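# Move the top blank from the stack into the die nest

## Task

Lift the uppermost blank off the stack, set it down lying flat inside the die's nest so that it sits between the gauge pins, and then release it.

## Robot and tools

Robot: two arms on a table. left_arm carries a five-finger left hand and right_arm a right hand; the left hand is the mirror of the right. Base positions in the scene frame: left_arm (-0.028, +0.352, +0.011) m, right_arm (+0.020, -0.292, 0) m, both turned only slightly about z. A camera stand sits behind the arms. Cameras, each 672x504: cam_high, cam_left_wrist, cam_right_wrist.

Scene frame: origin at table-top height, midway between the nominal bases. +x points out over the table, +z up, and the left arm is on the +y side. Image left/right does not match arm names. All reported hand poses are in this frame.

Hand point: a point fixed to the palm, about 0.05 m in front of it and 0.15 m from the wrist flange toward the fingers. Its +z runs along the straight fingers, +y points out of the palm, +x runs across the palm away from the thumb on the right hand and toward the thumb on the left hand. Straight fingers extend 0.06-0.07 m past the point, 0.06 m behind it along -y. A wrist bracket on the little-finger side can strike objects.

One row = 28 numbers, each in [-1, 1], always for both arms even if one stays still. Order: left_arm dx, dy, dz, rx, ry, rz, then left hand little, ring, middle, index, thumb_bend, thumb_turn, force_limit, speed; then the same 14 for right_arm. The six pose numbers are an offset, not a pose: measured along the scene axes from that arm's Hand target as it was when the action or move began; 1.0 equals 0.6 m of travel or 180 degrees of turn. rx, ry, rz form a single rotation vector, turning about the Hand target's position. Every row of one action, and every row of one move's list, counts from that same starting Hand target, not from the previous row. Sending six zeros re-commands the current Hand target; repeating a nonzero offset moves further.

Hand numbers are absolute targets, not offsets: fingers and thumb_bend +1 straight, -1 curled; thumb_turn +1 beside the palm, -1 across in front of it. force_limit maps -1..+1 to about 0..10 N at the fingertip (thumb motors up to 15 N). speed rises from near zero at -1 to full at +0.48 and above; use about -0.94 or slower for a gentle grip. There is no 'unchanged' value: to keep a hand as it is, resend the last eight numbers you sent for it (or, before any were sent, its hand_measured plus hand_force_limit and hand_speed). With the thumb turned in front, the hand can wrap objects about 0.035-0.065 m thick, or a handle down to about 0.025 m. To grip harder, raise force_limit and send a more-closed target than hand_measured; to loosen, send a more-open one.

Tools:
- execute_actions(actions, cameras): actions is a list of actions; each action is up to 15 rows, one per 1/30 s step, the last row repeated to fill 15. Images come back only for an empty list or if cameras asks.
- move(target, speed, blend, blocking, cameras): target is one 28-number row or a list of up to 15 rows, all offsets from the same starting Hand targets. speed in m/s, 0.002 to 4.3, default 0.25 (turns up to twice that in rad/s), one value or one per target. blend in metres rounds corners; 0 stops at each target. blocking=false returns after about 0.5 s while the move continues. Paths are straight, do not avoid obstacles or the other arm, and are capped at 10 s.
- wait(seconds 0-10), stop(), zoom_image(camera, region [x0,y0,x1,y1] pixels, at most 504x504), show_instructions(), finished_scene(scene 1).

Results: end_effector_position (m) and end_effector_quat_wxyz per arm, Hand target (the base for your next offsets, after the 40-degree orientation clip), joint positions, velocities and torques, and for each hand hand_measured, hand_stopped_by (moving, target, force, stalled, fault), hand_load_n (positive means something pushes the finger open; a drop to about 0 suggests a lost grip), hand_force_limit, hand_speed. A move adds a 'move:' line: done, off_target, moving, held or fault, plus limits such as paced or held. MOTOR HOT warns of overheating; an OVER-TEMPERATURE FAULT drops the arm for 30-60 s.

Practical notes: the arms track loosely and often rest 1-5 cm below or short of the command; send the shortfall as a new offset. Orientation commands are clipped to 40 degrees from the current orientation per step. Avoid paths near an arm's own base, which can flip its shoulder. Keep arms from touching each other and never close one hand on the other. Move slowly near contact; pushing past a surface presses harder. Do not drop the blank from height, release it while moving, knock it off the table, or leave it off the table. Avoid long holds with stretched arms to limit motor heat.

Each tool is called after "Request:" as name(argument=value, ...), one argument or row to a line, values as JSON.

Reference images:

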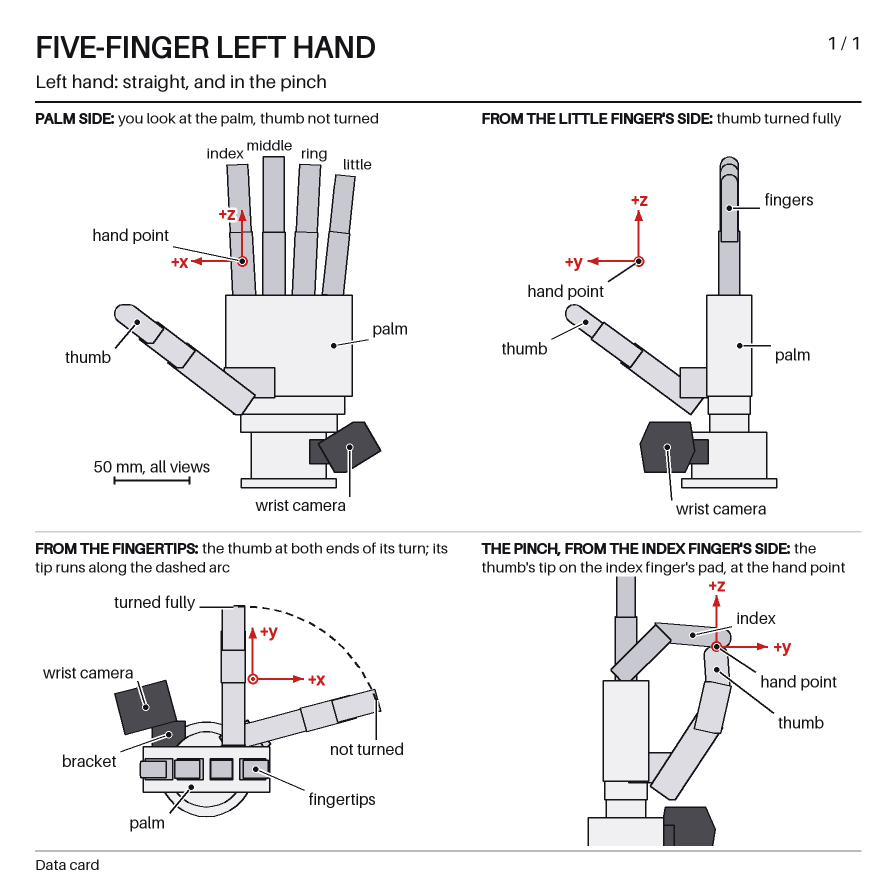

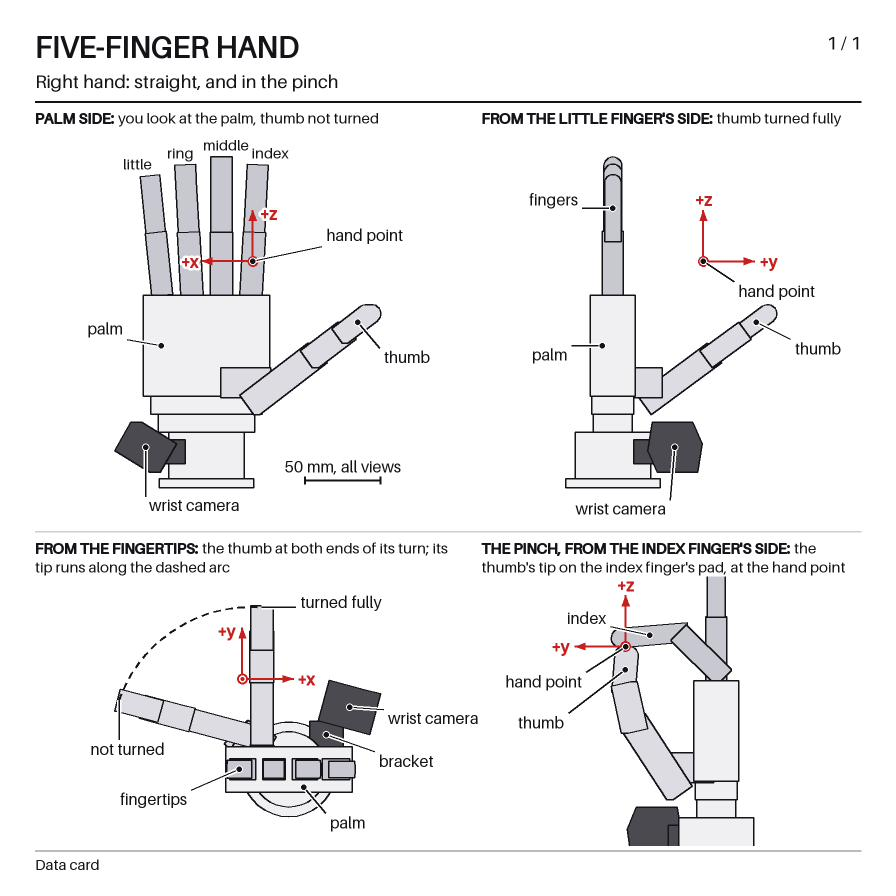

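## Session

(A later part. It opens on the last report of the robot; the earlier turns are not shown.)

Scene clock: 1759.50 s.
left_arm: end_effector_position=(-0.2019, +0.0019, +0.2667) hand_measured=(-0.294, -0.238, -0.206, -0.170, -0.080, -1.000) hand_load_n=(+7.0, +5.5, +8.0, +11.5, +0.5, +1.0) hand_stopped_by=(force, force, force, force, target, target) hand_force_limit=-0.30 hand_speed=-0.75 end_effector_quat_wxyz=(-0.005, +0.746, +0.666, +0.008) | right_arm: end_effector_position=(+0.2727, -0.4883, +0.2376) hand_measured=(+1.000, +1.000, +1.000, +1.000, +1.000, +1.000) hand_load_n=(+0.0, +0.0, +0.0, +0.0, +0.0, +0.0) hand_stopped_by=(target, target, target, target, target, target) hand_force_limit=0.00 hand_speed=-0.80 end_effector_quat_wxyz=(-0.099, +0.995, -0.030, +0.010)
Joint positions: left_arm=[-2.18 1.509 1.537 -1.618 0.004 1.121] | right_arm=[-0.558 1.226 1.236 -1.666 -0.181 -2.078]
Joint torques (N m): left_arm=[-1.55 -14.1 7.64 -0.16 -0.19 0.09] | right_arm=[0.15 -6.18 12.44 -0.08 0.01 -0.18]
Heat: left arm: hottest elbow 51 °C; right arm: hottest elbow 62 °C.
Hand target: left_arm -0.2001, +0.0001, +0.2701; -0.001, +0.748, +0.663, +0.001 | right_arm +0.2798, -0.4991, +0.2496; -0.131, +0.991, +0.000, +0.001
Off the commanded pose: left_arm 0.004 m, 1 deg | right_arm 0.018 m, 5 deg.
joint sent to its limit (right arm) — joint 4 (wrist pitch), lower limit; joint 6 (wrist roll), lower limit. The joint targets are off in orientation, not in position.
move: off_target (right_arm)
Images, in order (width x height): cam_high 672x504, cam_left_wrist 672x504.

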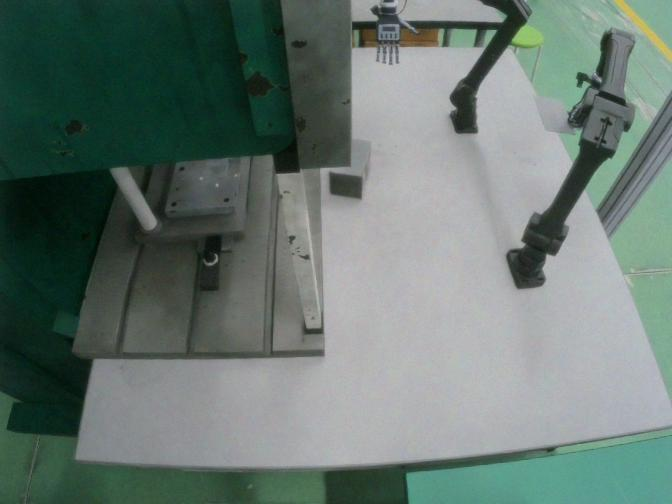

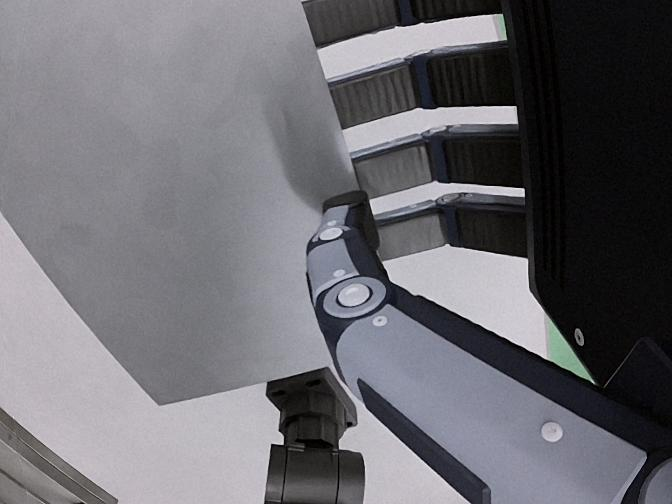

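Request:
move(
  target=[
    [0.333,0.0,0.0,0,0,0.094,-0.36,-0.33,-0.33,-0.33,-0.08,-1,-0.3,-0.75, 0,0,0,0,0,0,1,1,1,1,1,1,0,-0.8],
    [0.667,-0.05,0.0,0,0,0.261,-0.36,-0.33,-0.33,-0.33,-0.08,-1,-0.3,-0.75, 0,0,0,0,0,0,1,1,1,1,1,1,0,-0.8],
  ],
  cameras=["cam_left_wrist","cam_high"],
  speed=0.12,
  blend=[0.03,0],
)

Scene clock: 1768.33 s.
left_arm: end_effector_position=(+0.1946, -0.0196, +0.2569) hand_measured=(-0.294, -0.238, -0.206, -0.170, -0.080, -1.000) hand_load_n=(+7.0, +5.5, +7.5, +11.5, +0.5, +1.0) hand_stopped_by=(force, force, force, force, target, target) hand_force_limit=-0.30 hand_speed=-0.75 end_effector_quat_wxyz=(-0.014, +0.428, +0.904, +0.008) | right_arm: end_effector_position=(+0.2727, -0.4883, +0.2376) hand_measured=(+1.000, +1.000, +1.000, +1.000, +1.000, +1.000) hand_load_n=(+0.0, +0.0, +0.0, +0.0, +0.0, +0.0) hand_stopped_by=(target, target, target, target, target, target) hand_force_limit=0.00 hand_speed=-0.80 end_effector_quat_wxyz=(-0.099, +0.995, -0.030, +0.010)
Joint positions: left_arm=[-1.192 1.605 1.621 -1.619 0.004 1.312] | right_arm=[-0.558 1.226 1.236 -1.666 -0.181 -2.078]
Joint torques (N m): left_arm=[-1.73 -13.92 11.52 -0.77 -0.2 -0.14] | right_arm=[0.38 -6.3 12.46 -0.14 -0.02 -0.17]
Heat: left arm: hottest elbow 52 °C; right arm: hottest elbow 65 °C.
Hand target: left_arm +0.2002, -0.0300, +0.2700; -0.001, +0.422, +0.907, +0.001 | right_arm +0.2798, -0.4991, +0.2496; -0.131, +0.991, +0.000, +0.001
Off the commanded pose: left_arm 0.018 m, 2 deg | right_arm 0.018 m, 5 deg.
joint sent to its limit (right arm) — joint 4 (wrist pitch), lower limit; joint 6 (wrist roll), lower limit. The joint targets are off in orientation, not in position.
move: off_target (left_arm, right_arm)
Images, in order (width x height): cam_high 672x504, cam_left_wrist 672x504.

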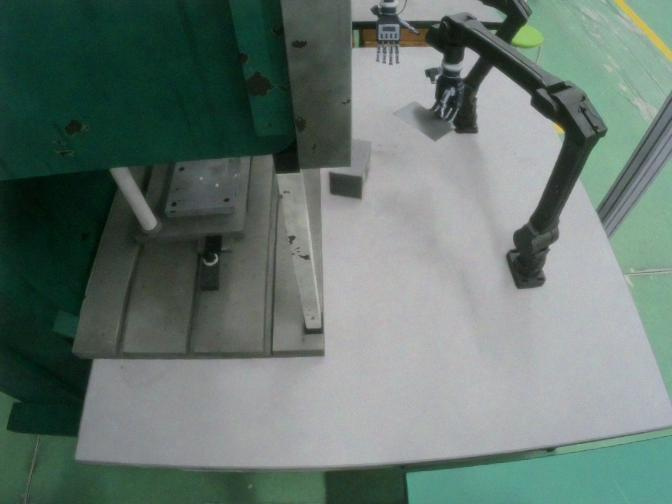

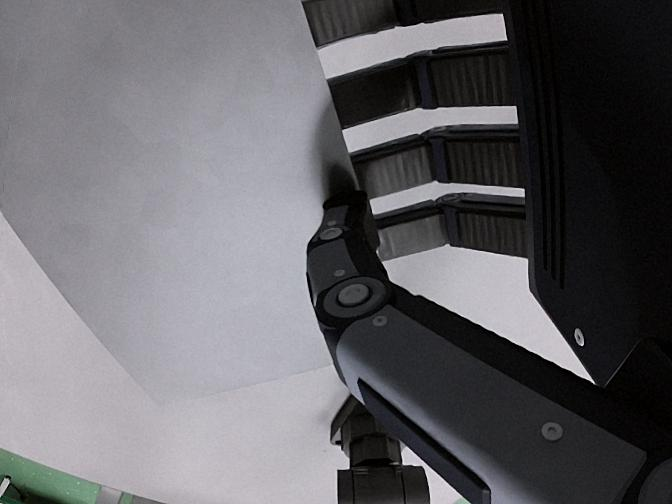

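Request:
move(
  target=[0.353,-0.224,-0.033,-0.0386,0.0237,0.2052,-0.36,-0.33,-0.33,-0.33,-0.08,-1,-0.3,-0.75, 0,0,0,0,0,0,1,1,1,1,1,1,0,-0.8],
  cameras=["cam_left_wrist","cam_high"],
  speed=0.12,
)

Request:
zoom_image(
  camera="cam_high",
  region=[310, 70, 470, 220],
)

Scene clock: 1781.40 s.
left_arm: end_effector_position=(+0.4054, -0.1601, +0.2415) hand_measured=(-0.294, -0.238, -0.206, -0.170, -0.080, -1.000) hand_load_n=(+7.0, +5.5, +7.5, +11.0, +0.5, +1.0) hand_stopped_by=(force, force, force, force, target, target) hand_force_limit=-0.30 hand_speed=-0.75 end_effector_quat_wxyz=(+0.041, +0.120, +0.985, -0.115) | right_arm: end_effector_position=(+0.2727, -0.4883, +0.2376) hand_measured=(+1.000, +1.000, +1.000, +1.000, +1.000, +1.000) hand_load_n=(+0.0, +0.0, +0.0, +0.0, +0.0, +0.0) hand_stopped_by=(target, target, target, target, target, target) hand_force_limit=0.00 hand_speed=-0.80 end_effector_quat_wxyz=(-0.099, +0.995, -0.030, +0.010)
Joint positions: left_arm=[-0.927 2.241 2.569 -1.679 0.109 0.921] | right_arm=[-0.558 1.226 1.236 -1.666 -0.181 -2.078]
Joint torques (N m): left_arm=[-1.49 -22.48 11.63 -0.34 0.02 -0.11] | right_arm=[0.15 -6.36 12.53 -0.01 0 -0.18]
Heat: left arm: hottest elbow 54 °C; right arm: hottest elbow 68 °C.
Hand target: left_arm +0.4120, -0.1644, +0.2502; -0.009, +0.112, +0.991, -0.069 | right_arm +0.2798, -0.4991, +0.2496; -0.131, +0.991, +0.000, +0.001
Off the commanded pose: left_arm 0.012 m, 8 deg | right_arm 0.018 m, 5 deg.
joint sent to its limit (left arm) — joint 4 (wrist pitch), lower limit. The joint targets are off in orientation, not in position.
joint sent to its limit (right arm) — joint 4 (wrist pitch), lower limit; joint 6 (wrist roll), lower limit. The joint targets are off in orientation, not in position.
move: off_target (left_arm, right_arm)
Images, in order (width x height): cam_high 672x504, cam_left_wrist 672x504.

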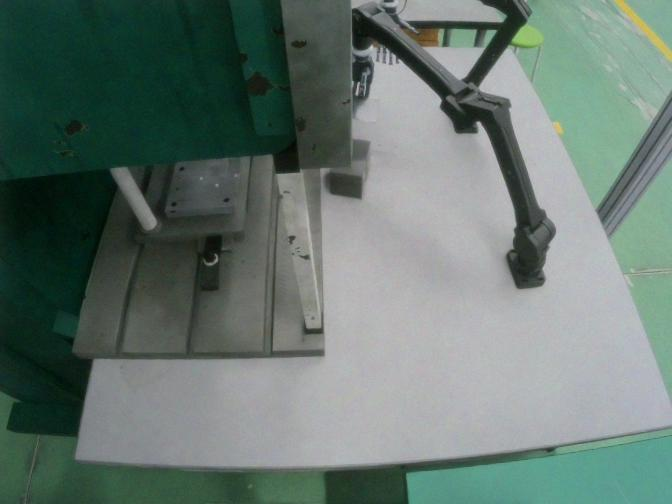

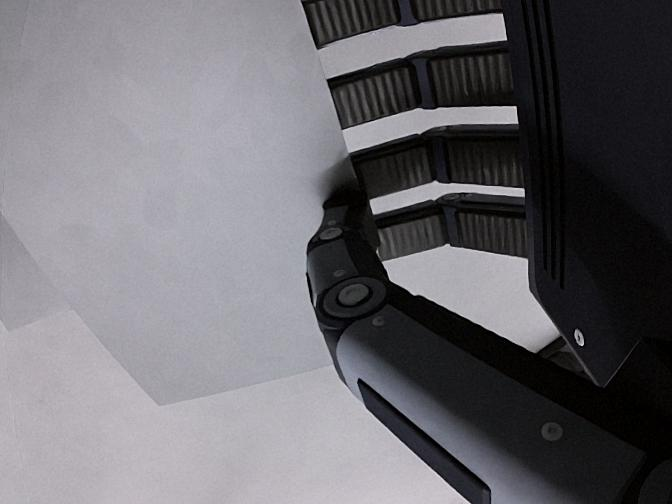

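Scaled by 3.150 from the camera's 672x504 image, which has a finer 960x720 frame.

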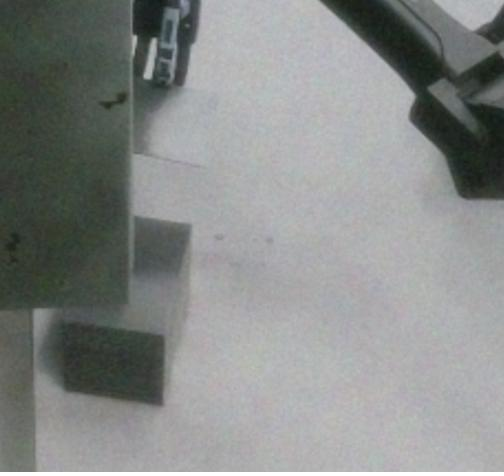

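Request:
zoom_image(
  camera="cam_left_wrist",
  region=[0, 150, 200, 450],
)

Scaled by 1.680 from the camera's 672x504 image, which has a finer 960x720 frame.

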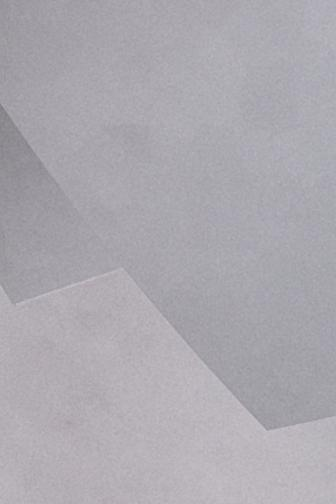

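Request:
move(
  target=[0.0,0.035,-0.14,0,0,0,-0.36,-0.33,-0.33,-0.33,-0.08,-1,-0.3,-0.75, 0,0,0,0,0,0,1,1,1,1,1,1,0,-0.8],
  cameras=["cam_left_wrist","cam_high"],
  speed=0.12,
)

Request:
zoom_image(
  camera="cam_high",
  region=[310, 70, 470, 220],
)

Request:
zoom_image(
  camera="cam_left_wrist",
  region=[0, 150, 200, 450],
)

Scene clock: 1812.70 s.
left_arm: end_effector_position=(+0.4060, -0.1439, +0.1702) hand_measured=(-0.294, -0.238, -0.206, -0.170, -0.080, -1.000) hand_load_n=(+7.0, +5.5, +8.0, +11.0, +0.5, +1.0) hand_stopped_by=(force, force, force, force, target, target) hand_force_limit=-0.30 hand_speed=-0.75 end_effector_quat_wxyz=(-0.012, +0.110, +0.992, -0.068) | right_arm: end_effector_position=(+0.2727, -0.4883, +0.2376) hand_measured=(+1.000, +1.000, +1.000, +1.000, +1.000, +1.000) hand_load_n=(+0.0, +0.0, +0.0, +0.0, +0.0, +0.0) hand_stopped_by=(target, target, target, target, target, target) hand_force_limit=0.00 hand_speed=-0.80 end_effector_quat_wxyz=(-0.099, +0.995, -0.030, +0.010)
Joint positions: left_arm=[-0.909 2.29 2.457 -1.66 0.116 0.925] | right_arm=[-0.558 1.226 1.236 -1.666 -0.181 -2.078]
Joint torques (N m): left_arm=[-1.32 -24.12 8.1 -0.01 0.01 0.08] | right_arm=[0.03 -6.42 12.53 -0.16 -0.02 -0.16]
Heat: left arm: hottest elbow 59 °C; right arm: hottest elbow 70 °C.
Hand target: left_arm +0.4120, -0.1433, +0.1663; -0.009, +0.112, +0.991, -0.069 | right_arm +0.2798, -0.4991, +0.2496; -0.131, +0.991, +0.000, +0.001
Off the commanded pose: left_arm 0.007 m, 0 deg | right_arm 0.018 m, 5 deg.
joint sent to its limit (right arm) — joint 4 (wrist pitch), lower limit; joint 6 (wrist roll), lower limit. The joint targets are off in orientation, not in position.
move: off_target (right_arm)
Images, in order (width x height): cam_high 672x504, cam_left_wrist 672x504.

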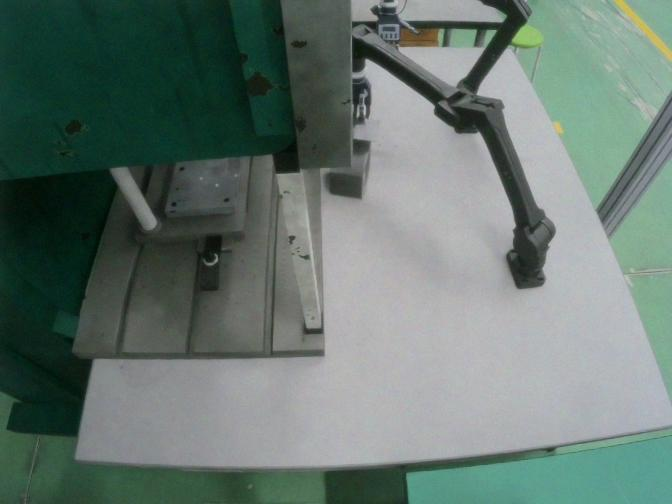

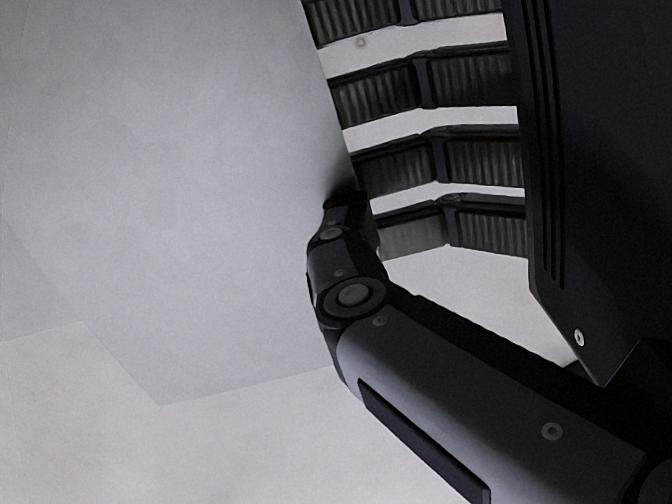

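Scaled by 3.150 from the camera's 672x504 image, which has a finer 960x720 frame.

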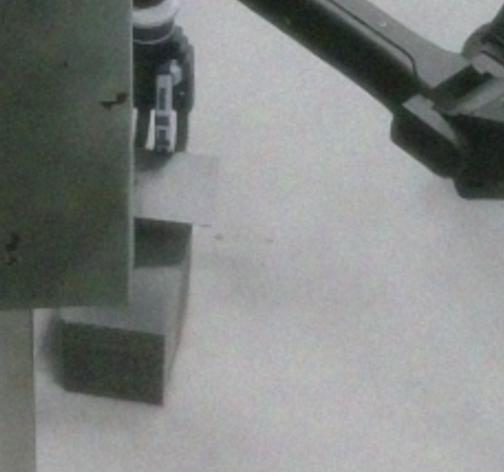

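Scaled by 1.680 from the camera's 672x504 image, which has a finer 960x720 frame.

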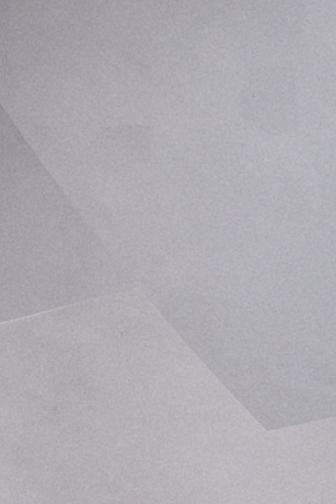

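Request:
move(
  target=[0.0,0.019,-0.06,0,0,0,-0.36,-0.33,-0.33,-0.33,-0.08,-1,-0.3,-0.75, 0,0,0,0,0,0,1,1,1,1,1,1,0,-0.8],
  cameras=["cam_left_wrist","cam_high"],
  speed=0.06,
)

Request:
zoom_image(
  camera="cam_high",
  region=[310, 70, 470, 220],
)

Scene clock: 1822.90 s.
left_arm: end_effector_position=(+0.4063, -0.1341, +0.1268) hand_measured=(-0.294, -0.238, -0.206, -0.170, -0.080, -1.000) hand_load_n=(+8.0, +4.0, +6.5, +11.0, +0.0, +1.0) hand_stopped_by=(force, force, force, force, target, target) hand_force_limit=-0.30 hand_speed=-0.75 end_effector_quat_wxyz=(-0.016, +0.110, +0.992, -0.065) | right_arm: end_effector_position=(+0.2727, -0.4883, +0.2376) hand_measured=(+1.000, +1.000, +1.000, +1.000, +1.000, +1.000) hand_load_n=(+0.0, +0.0, +0.0, +0.0, +0.0, +0.0) hand_stopped_by=(target, target, target, target, target, target) hand_force_limit=0.00 hand_speed=-0.80 end_effector_quat_wxyz=(-0.099, +0.995, -0.030, +0.010)
Joint positions: left_arm=[-0.9 2.253 2.274 -1.528 0.116 0.936] | right_arm=[-0.558 1.226 1.236 -1.666 -0.181 -2.078]
Joint torques (N m): left_arm=[-1.2 -24.41 7.58 0.08 0.03 0.08] | right_arm=[0.09 -6.71 12.37 0.01 -0.04 -0.18]
Heat: left arm: hottest elbow 57 °C; right arm: hottest elbow 71 °C.
Hand target: left_arm +0.4119, -0.1321, +0.1303; -0.009, +0.112, +0.991, -0.069 | right_arm +0.2798, -0.4991, +0.2496; -0.131, +0.991, +0.000, +0.001
Off the commanded pose: left_arm 0.007 m, 1 deg | right_arm 0.018 m, 5 deg.
joint sent to its limit (right arm) — joint 4 (wrist pitch), lower limit; joint 6 (wrist roll), lower limit. The joint targets are off in orientation, not in position.
move: off_target (right_arm)
Images, in order (width x height): cam_high 672x504, cam_left_wrist 672x504.

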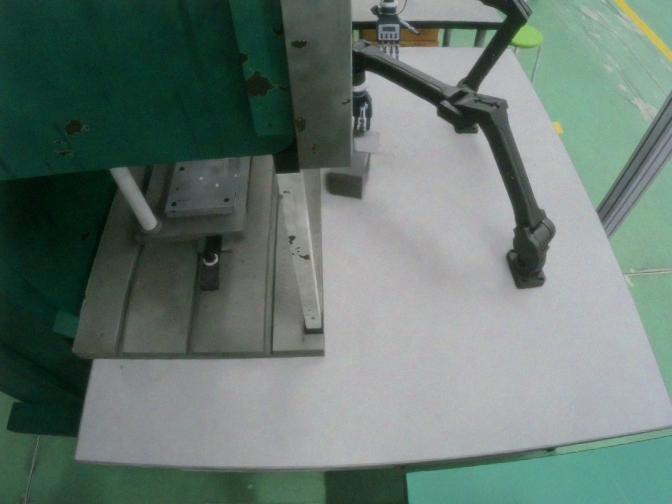

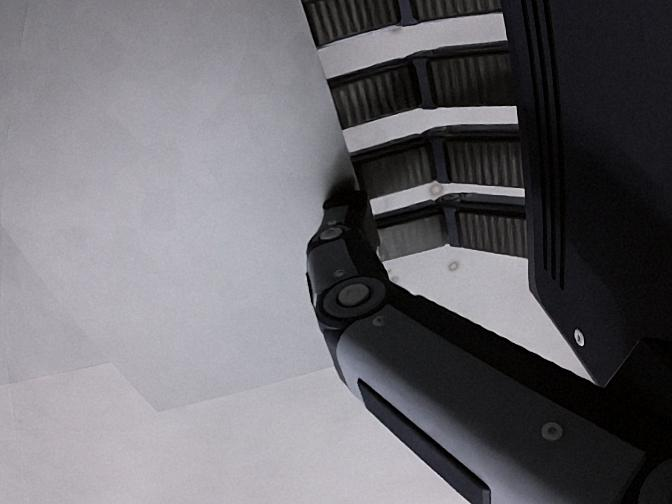

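Scaled by 3.150 from the camera's 672x504 image, which has a finer 960x720 frame.

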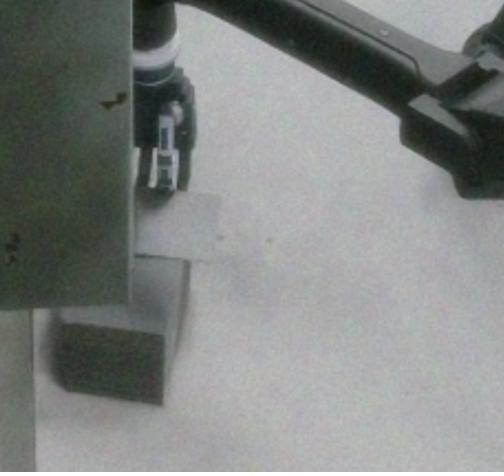

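Request:
move(
  target=[0.0,0.017,-0.012,0,0,0,-0.36,-0.33,-0.33,-0.33,-0.08,-1,-0.3,-0.75, 0,0,0,0,0,0,1,1,1,1,1,1,0,-0.8],
  cameras=["cam_left_wrist","cam_high"],
  speed=0.04,
)

Request:
zoom_image(
  camera="cam_high",
  region=[330, 100, 410, 220],
)

Scene clock: 1827.77 s.
left_arm: end_effector_position=(+0.4052, -0.1251, +0.1237) hand_measured=(-0.294, -0.238, -0.206, -0.170, -0.080, -1.000) hand_load_n=(+8.5, +3.0, +6.0, +10.5, +0.0, +1.0) hand_stopped_by=(force, force, force, force, target, target) hand_force_limit=-0.30 hand_speed=-0.75 end_effector_quat_wxyz=(-0.014, +0.109, +0.992, -0.066) | right_arm: end_effector_position=(+0.2727, -0.4883, +0.2376) hand_measured=(+1.000, +1.000, +1.000, +1.000, +1.000, +1.000) hand_load_n=(+0.0, -0.5, -0.5, +0.0, +0.0, +0.0) hand_stopped_by=(target, target, target, target, target, target) hand_force_limit=0.00 hand_speed=-0.80 end_effector_quat_wxyz=(-0.099, +0.995, -0.030, +0.010)
Joint positions: left_arm=[-0.892 2.219 2.208 -1.492 0.117 0.941] | right_arm=[-0.558 1.226 1.236 -1.666 -0.181 -2.078]
Joint torques (N m): left_arm=[-1.03 -23.65 7.32 0.23 0.05 0.11] | right_arm=[0.26 -6.59 12.45 -0.05 0 -0.15]
Heat: left arm: hottest elbow 55 °C; right arm: hottest elbow 71 °C.
Hand target: left_arm +0.4119, -0.1218, +0.1230; -0.010, +0.112, +0.991, -0.069 | right_arm +0.2798, -0.4991, +0.2496; -0.131, +0.991, +0.000, +0.001
Off the commanded pose: left_arm 0.007 m, 1 deg | right_arm 0.018 m, 5 deg.
joint sent to its limit (right arm) — joint 4 (wrist pitch), lower limit; joint 6 (wrist roll), lower limit. The joint targets are off in orientation, not in position.
move: off_target (right_arm)
Images, in order (width x height): cam_high 672x504, cam_left_wrist 672x504.

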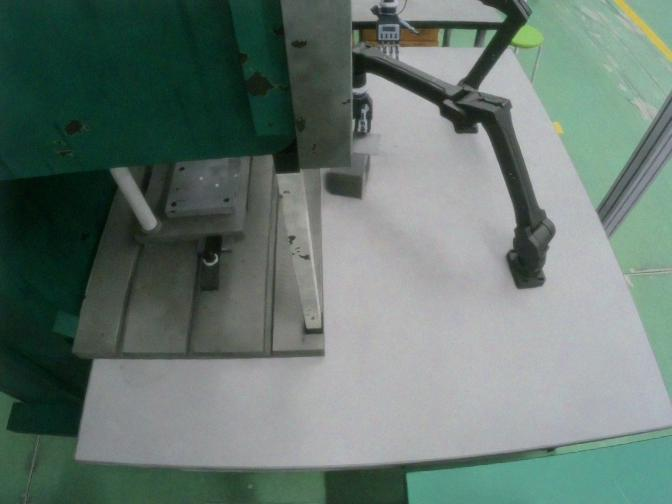

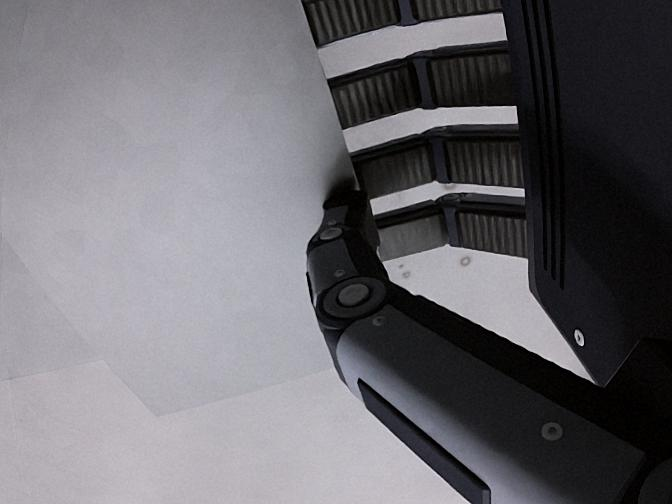

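Scaled by 4.200 from the camera's 672x504 image, which has a finer 960x720 frame.

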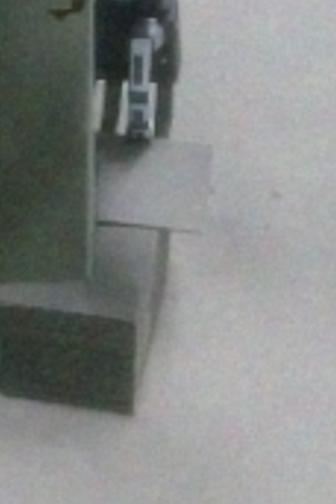

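Request:
move(
  target=[
    [0,0,0,0,0,0,-0.36,-0.33,-0.33,-0.33,0.2,-1,-0.3,-0.7, 0,0,0,0,0,0,1,1,1,1,1,1,0,-0.8],
    [0,0,0,0,0,0,0.1,0.1,0.1,0.1,0.4,-1,-0.3,-0.7, 0,0,0,0,0,0,1,1,1,1,1,1,0,-0.8],
  ],
  cameras=["cam_left_wrist","cam_high"],
  speed=0.04,
)

Request:
zoom_image(
  camera="cam_high",
  region=[330, 100, 410, 220],
)

Scene clock: 1837.73 s.
left_arm: end_effector_position=(+0.4064, -0.1245, +0.1229) hand_measured=(+0.100, +0.100, +0.100, +0.100, +0.400, -1.000) hand_load_n=(+0.0, +0.0, +0.0, +0.0, +0.0, +0.0) hand_stopped_by=(target, target, target, target, target, target) hand_force_limit=-0.30 hand_speed=-0.70 end_effector_quat_wxyz=(-0.014, +0.110, +0.992, -0.067) | right_arm: end_effector_position=(+0.2727, -0.4883, +0.2376) hand_measured=(+1.000, +1.000, +1.000, +1.000, +1.000, +1.000) hand_load_n=(+0.0, +0.0, +0.0, +0.0, -0.5, +0.0) hand_stopped_by=(target, target, target, target, target, target) hand_force_limit=0.00 hand_speed=-0.80 end_effector_quat_wxyz=(-0.099, +0.995, -0.030, +0.010)
Joint positions: left_arm=[-0.89 2.218 2.205 -1.488 0.117 0.945] | right_arm=[-0.558 1.226 1.236 -1.666 -0.181 -2.078]
Joint torques (N m): left_arm=[-1.14 -23.71 7.5 0.06 0.01 0.08] | right_arm=[0.03 -6.12 12.52 -0.06 -0.01 -0.17]
Heat: left arm: hottest shoulder 55 °C; right arm: hottest elbow 71 °C.
Hand target: left_arm +0.4119, -0.1219, +0.1231; -0.009, +0.112, +0.991, -0.069 | right_arm +0.2798, -0.4991, +0.2496; -0.131, +0.991, +0.000, +0.001
Off the commanded pose: left_arm 0.006 m, 1 deg | right_arm 0.018 m, 5 deg.
joint sent to its limit (right arm) — joint 4 (wrist pitch), lower limit; joint 6 (wrist roll), lower limit. The joint targets are off in orientation, not in position.
move: off_target (right_arm)
Images, in order (width x height): cam_high 672x504, cam_left_wrist 672x504.

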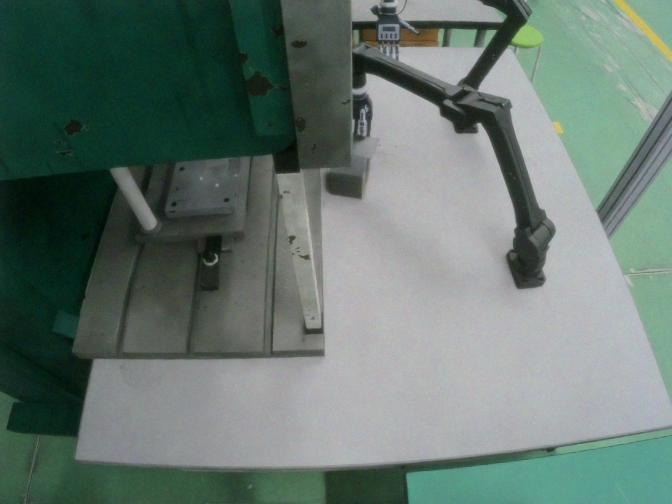

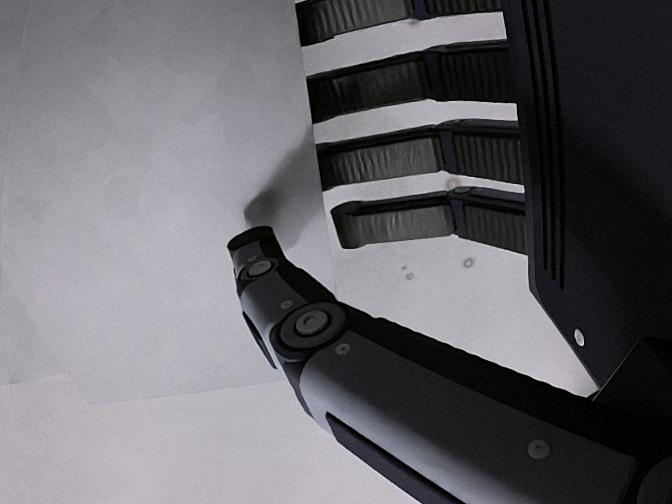

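Scaled by 4.200 from the camera's 672x504 image, which has a finer 960x720 frame.

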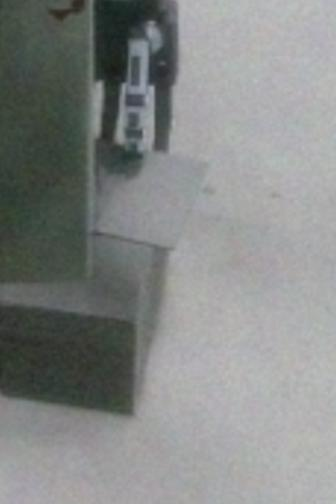

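Request:
move(
  target=[
    [-0.01,-0.06,0.0,0,0,0,0.1,0.1,0.1,0.1,0.4,-1,-0.3,-0.7, 0,0,0,0,0,0,1,1,1,1,1,1,0,-0.8],
    [-0.01,-0.06,0.21,0,0,0,0.1,0.1,0.1,0.1,0.4,-1,-0.3,-0.7, 0,0,0,0,0,0,1,1,1,1,1,1,0,-0.8],
    [0.0445,0.1935,0.2,0,0,0,-1,1,-1,1,1,1,-0.2,0.2, 0,0,0,0,0,0,1,1,1,1,1,1,0,-0.8],
  ],
  cameras=["cam_left_wrist","cam_high"],
  speed=[0.06,0.15,0.15],
)

Request:
zoom_image(
  camera="cam_high",
  region=[330, 100, 410, 220],
)

Scene clock: 1866.30 s.
left_arm: end_effector_position=(+0.4415, -0.0079, +0.2417) hand_measured=(-1.000, +1.000, -1.000, +1.000, +1.000, +1.000) hand_load_n=(+0.0, +0.0, +0.0, +0.0, +0.0, +0.0) hand_stopped_by=(target, target, target, target, target, target) hand_force_limit=-0.20 hand_speed=0.20 end_effector_quat_wxyz=(-0.006, +0.107, +0.992, -0.071) | right_arm: end_effector_position=(+0.2727, -0.4883, +0.2376) hand_measured=(+1.000, +1.000, +1.000, +1.000, +1.000, +1.000) hand_load_n=(-0.5, +0.0, +0.0, -0.5, +0.0, +0.0) hand_stopped_by=(target, target, target, target, target, target) hand_force_limit=0.00 hand_speed=-0.80 end_effector_quat_wxyz=(-0.099, +0.995, -0.030, +0.010)
Joint positions: left_arm=[-0.726 2.035 2.212 -1.681 0.126 1.102] | right_arm=[-0.558 1.226 1.236 -1.666 -0.181 -2.078]
Joint torques (N m): left_arm=[-1.9 -21.66 7.21 -0.51 0.14 0.08] | right_arm=[-0.21 -6.3 12.38 -0.06 -0.02 -0.19]
Heat: left arm: hottest shoulder 55 °C; right arm: hottest elbow 71 °C.
Hand target: left_arm +0.4386, -0.0058, +0.2431; -0.009, +0.112, +0.991, -0.069 | right_arm +0.2798, -0.4991, +0.2496; -0.131, +0.991, +0.000, +0.001
Off the commanded pose: left_arm 0.004 m, 1 deg | right_arm 0.018 m, 5 deg.
joint sent to its limit (right arm) — joint 4 (wrist pitch), lower limit; joint 6 (wrist roll), lower limit. The joint targets are off in orientation, not in position.
move: off_target (right_arm)
Images, in order (width x height): cam_high 672x504, cam_left_wrist 672x504.

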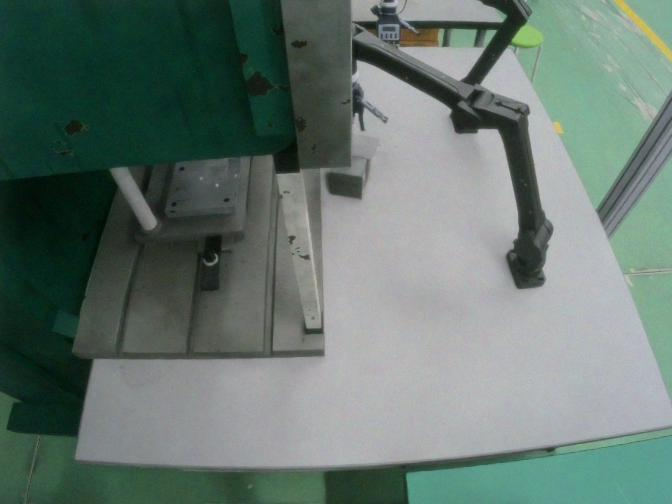

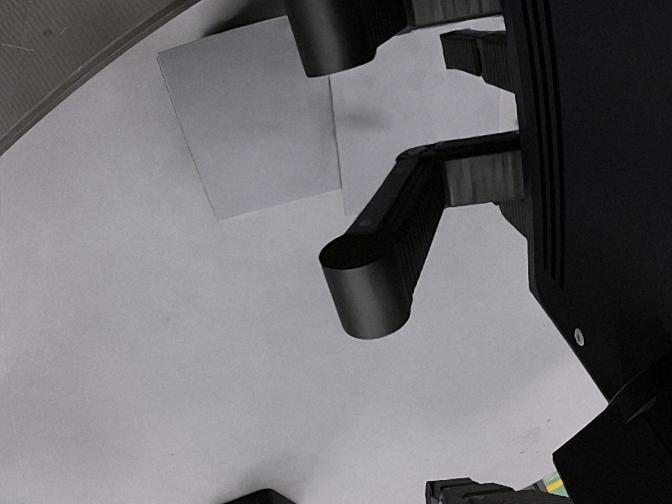

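Scaled by 4.200 from the camera's 672x504 image, which has a finer 960x720 frame.

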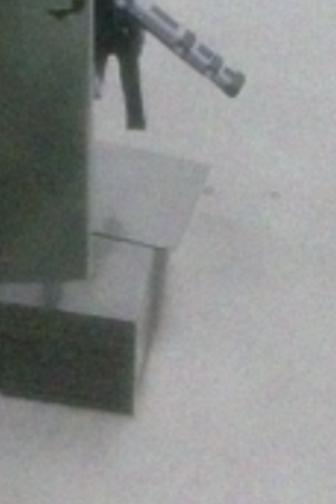

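Request:
execute_actions(
  actions=[],
)

Request:
zoom_image(
  camera="cam_high",
  region=[330, 100, 410, 220],
)

Scene clock: 1904.57 s.
left_arm: end_effector_position=(+0.4415, -0.0079, +0.2417) hand_measured=(-1.000, +1.000, -1.000, +1.000, +1.000, +1.000) hand_load_n=(+0.0, +0.0, +0.0, -0.5, +0.0, +0.0) hand_stopped_by=(target, target, target, target, target, target) hand_force_limit=-0.20 hand_speed=0.20 end_effector_quat_wxyz=(-0.006, +0.107, +0.992, -0.071) | right_arm: end_effector_position=(+0.2727, -0.4883, +0.2376) hand_measured=(+1.000, +1.000, +1.000, +1.000, +1.000, +1.000) hand_load_n=(+0.0, +0.0, +0.0, +0.0, +0.0, +0.0) hand_stopped_by=(target, target, target, target, target, target) hand_force_limit=0.00 hand_speed=-0.80 end_effector_quat_wxyz=(-0.099, +0.995, -0.030, +0.010)
Joint positions: left_arm=[-0.726 2.035 2.212 -1.681 0.126 1.102] | right_arm=[-0.558 1.226 1.236 -1.666 -0.181 -2.078]
Joint velocities: within noise
Joint torques (N m): left_arm=[-1.9 -21.66 7.21 -0.5 0.14 0.08] | right_arm=[-0.21 -6.01 12.4 -0.09 -0.03 -0.19]
Heat: left arm: hottest shoulder 51 °C; right arm: hottest elbow 72 °C.
Hand target: left_arm +0.4386, -0.0058, +0.2431; -0.009, +0.112, +0.991, -0.069 | right_arm +0.2798, -0.4991, +0.2496; -0.131, +0.991, +0.000, +0.001
Off the commanded pose: left_arm 0.004 m, 1 deg | right_arm 0.018 m, 5 deg.

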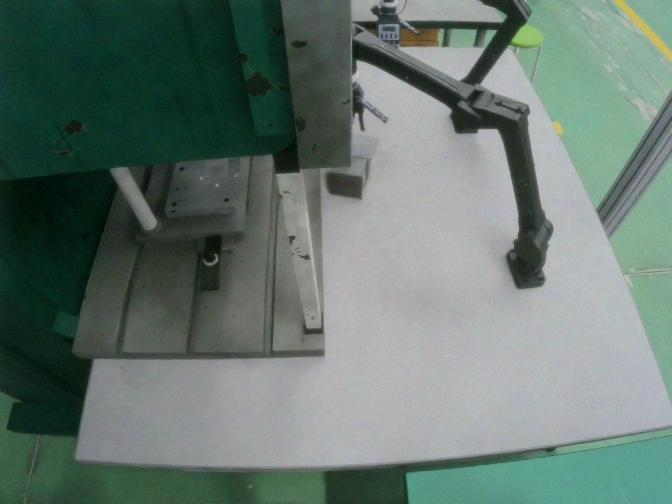

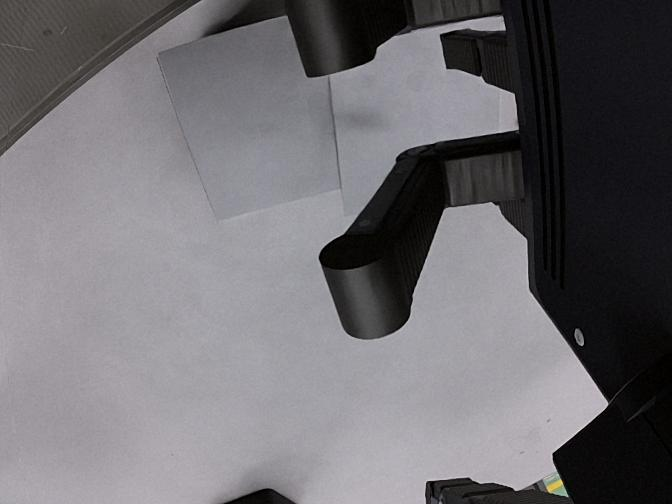

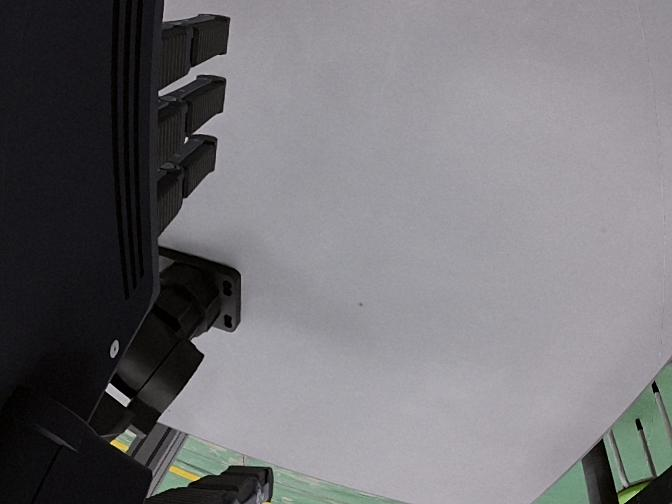

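Scaled by 4.200 from the camera's 672x504 image, which has a finer 960x720 frame.

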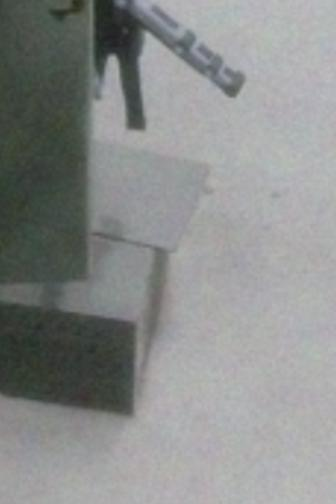

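Request:
move(
  target=[0,0,-0.1133,0,0,0,-1,1,-1,1,1,1,-0.2,0.2,0.2003,0.2818,-0.0493,0.3510,-0.2027,-0.2894,1,1,1,1,1,1,0,-0.8],
  speed=0.3,
  cameras=["cam_high","cam_right_wrist"],
)

Request:
zoom_image(
  camera="cam_high",
  region=[330, 100, 410, 220],
)

Scene clock: 1941.50 s.
left_arm: end_effector_position=(+0.4383, -0.0053, +0.1790) hand_measured=(-1.000, +1.000, -1.000, +1.000, +1.000, +1.000) hand_load_n=(+0.0, +0.0, +0.0, +0.0, +0.0, +0.0) hand_stopped_by=(target, target, target, target, target, target) hand_force_limit=-0.20 hand_speed=0.20 end_effector_quat_wxyz=(-0.010, +0.107, +0.992, -0.069) | right_arm: end_effector_position=(+0.3987, -0.3318, +0.2131) hand_measured=(+1.000, +1.000, +1.000, +1.000, +1.000, +1.000) hand_load_n=(+0.0, +0.0, +0.0, +0.0, +0.0, +0.0) hand_stopped_by=(target, target, target, target, target, target) hand_force_limit=0.00 hand_speed=-0.80 end_effector_quat_wxyz=(-0.584, +0.638, -0.377, +0.331)
Joint positions: left_arm=[-0.726 2.01 2.006 -1.508 0.126 1.102] | right_arm=[-0.601 0.991 0.512 0.252 -1.115 -0.187]
Joint torques (N m): left_arm=[-1.9 -20.95 7.05 0.09 0.12 0.07] | right_arm=[1.38 -5.36 9.13 2.37 -0.14 0.11]
Heat: left arm: hottest shoulder 51 °C; right arm: hottest elbow 71 °C.
Hand target: left_arm +0.4386, -0.0057, +0.1751; -0.009, +0.112, +0.991, -0.069 | right_arm +0.3999, -0.3300, +0.2201; -0.585, +0.638, -0.369, +0.339
Off the commanded pose: left_arm 0.004 m, 1 deg | right_arm 0.007 m, 1 deg.
move: done
Images, in order (width x height): cam_high 672x504, cam_right_wrist 672x504.

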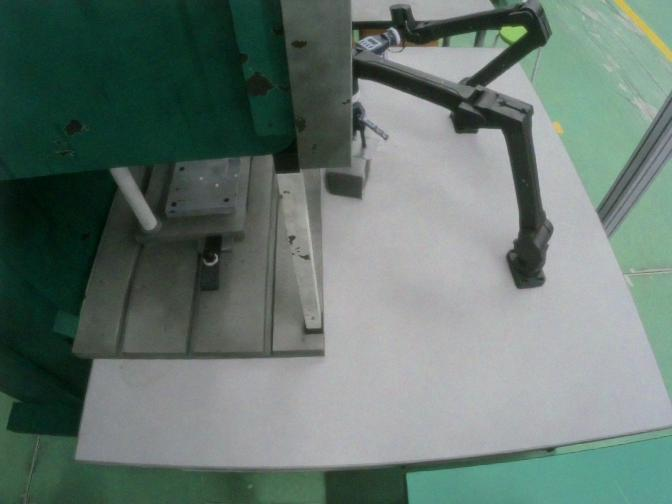

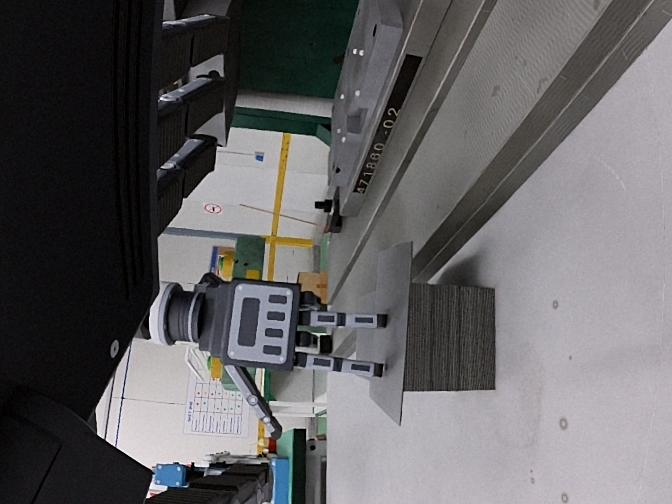

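Scaled by 4.200 from the camera's 672x504 image, which has a finer 960x720 frame.

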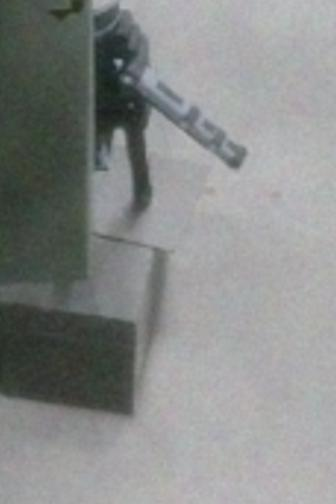

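Request:
zoom_image(
  camera="cam_right_wrist",
  region=[280, 220, 520, 440],
)

Scaled by 2.100 from the camera's 672x504 image, which has a finer 960x720 frame.

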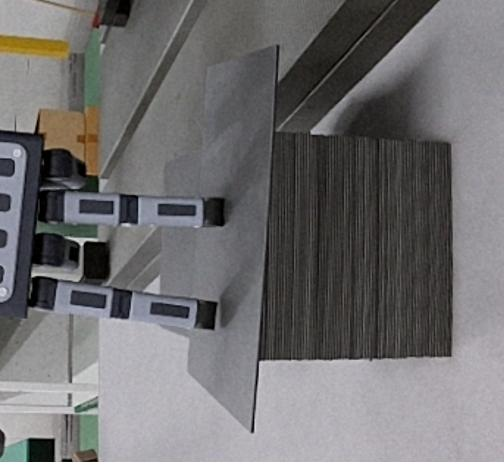

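Request:
move(
  target=[
    [0,0,-0.018,0,0,0,-1,1,-1,1,1,1,-0.2,0.2,0,0,0,0,0,0,1,1,1,1,1,1,0,-0.8],
    [-0.0083,-0.0367,-0.018,0,0,0,-1,1,-1,1,1,1,-0.2,0.2,0,0,0,0,0,0,1,1,1,1,1,1,0,-0.8],
  ],
  speed=0.05,
  cameras=["cam_high","cam_right_wrist"],
)

Request:
zoom_image(
  camera="cam_right_wrist",
  region=[280, 220, 520, 440],
)

Scene clock: 2022.43 s.
left_arm: end_effector_position=(+0.4288, -0.0173, +0.1776) hand_measured=(-1.000, +1.000, -1.000, +1.000, +1.000, +1.000) hand_load_n=(+0.0, +0.0, +0.0, +0.0, +0.0, +0.0) hand_stopped_by=(target, target, target, target, target, target) hand_force_limit=-0.20 hand_speed=0.20 end_effector_quat_wxyz=(-0.004, +0.115, +0.991, -0.072) | right_arm: end_effector_position=(+0.3987, -0.3318, +0.2132) hand_measured=(+1.000, +1.000, +1.000, +1.000, +1.000, +1.000) hand_load_n=(+0.0, -0.5, +0.0, +0.0, +0.0, +0.0) hand_stopped_by=(target, target, target, target, target, target) hand_force_limit=0.00 hand_speed=-0.80 end_effector_quat_wxyz=(-0.584, +0.638, -0.377, +0.331)
Joint positions: left_arm=[-0.752 1.997 1.984 -1.483 0.125 1.093] | right_arm=[-0.601 0.991 0.512 0.252 -1.114 -0.186]
Joint torques (N m): left_arm=[-2.43 -17.73 10.24 -0.24 0.11 -0.13] | right_arm=[1.44 -5.66 9.13 2.37 -0.12 0.09]
Heat: left arm: hottest shoulder 53 °C; right arm: hottest elbow 62 °C.
Hand target: left_arm +0.4338, -0.0277, +0.1644; -0.009, +0.112, +0.991, -0.069 | right_arm +0.4000, -0.3301, +0.2201; -0.585, +0.638, -0.369, +0.339
Off the commanded pose: left_arm 0.018 m, 1 deg | right_arm 0.007 m, 1 deg.
move: off_target (left_arm)
Images, in order (width x height): cam_high 672x504, cam_right_wrist 672x504.

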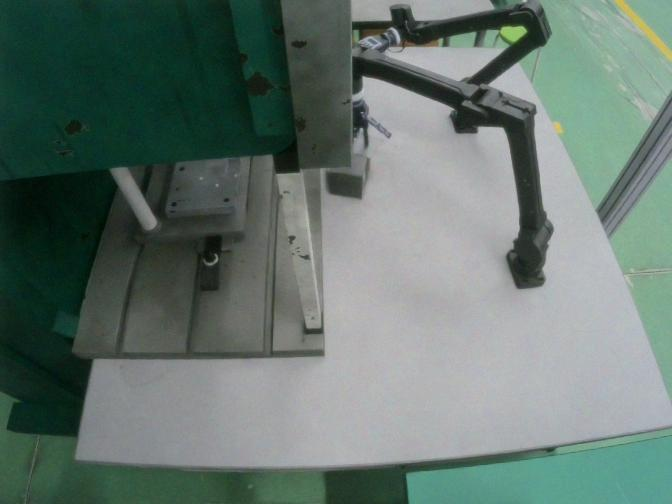

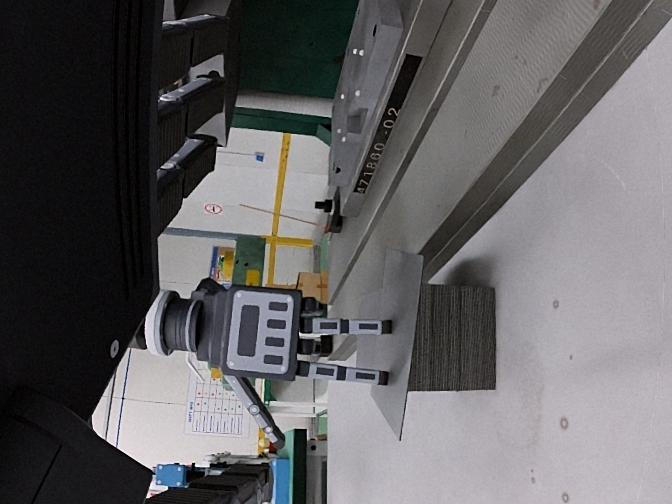

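Scaled by 2.100 from the camera's 672x504 image, which has a finer 960x720 frame.

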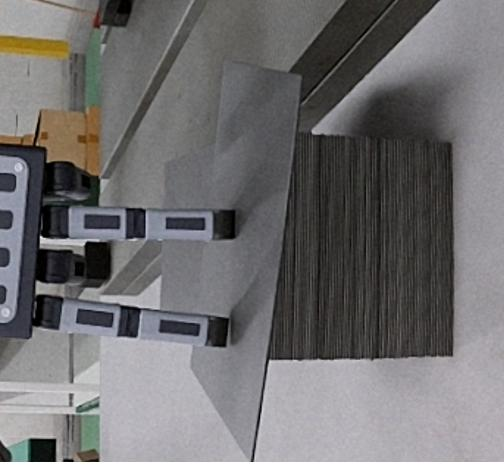

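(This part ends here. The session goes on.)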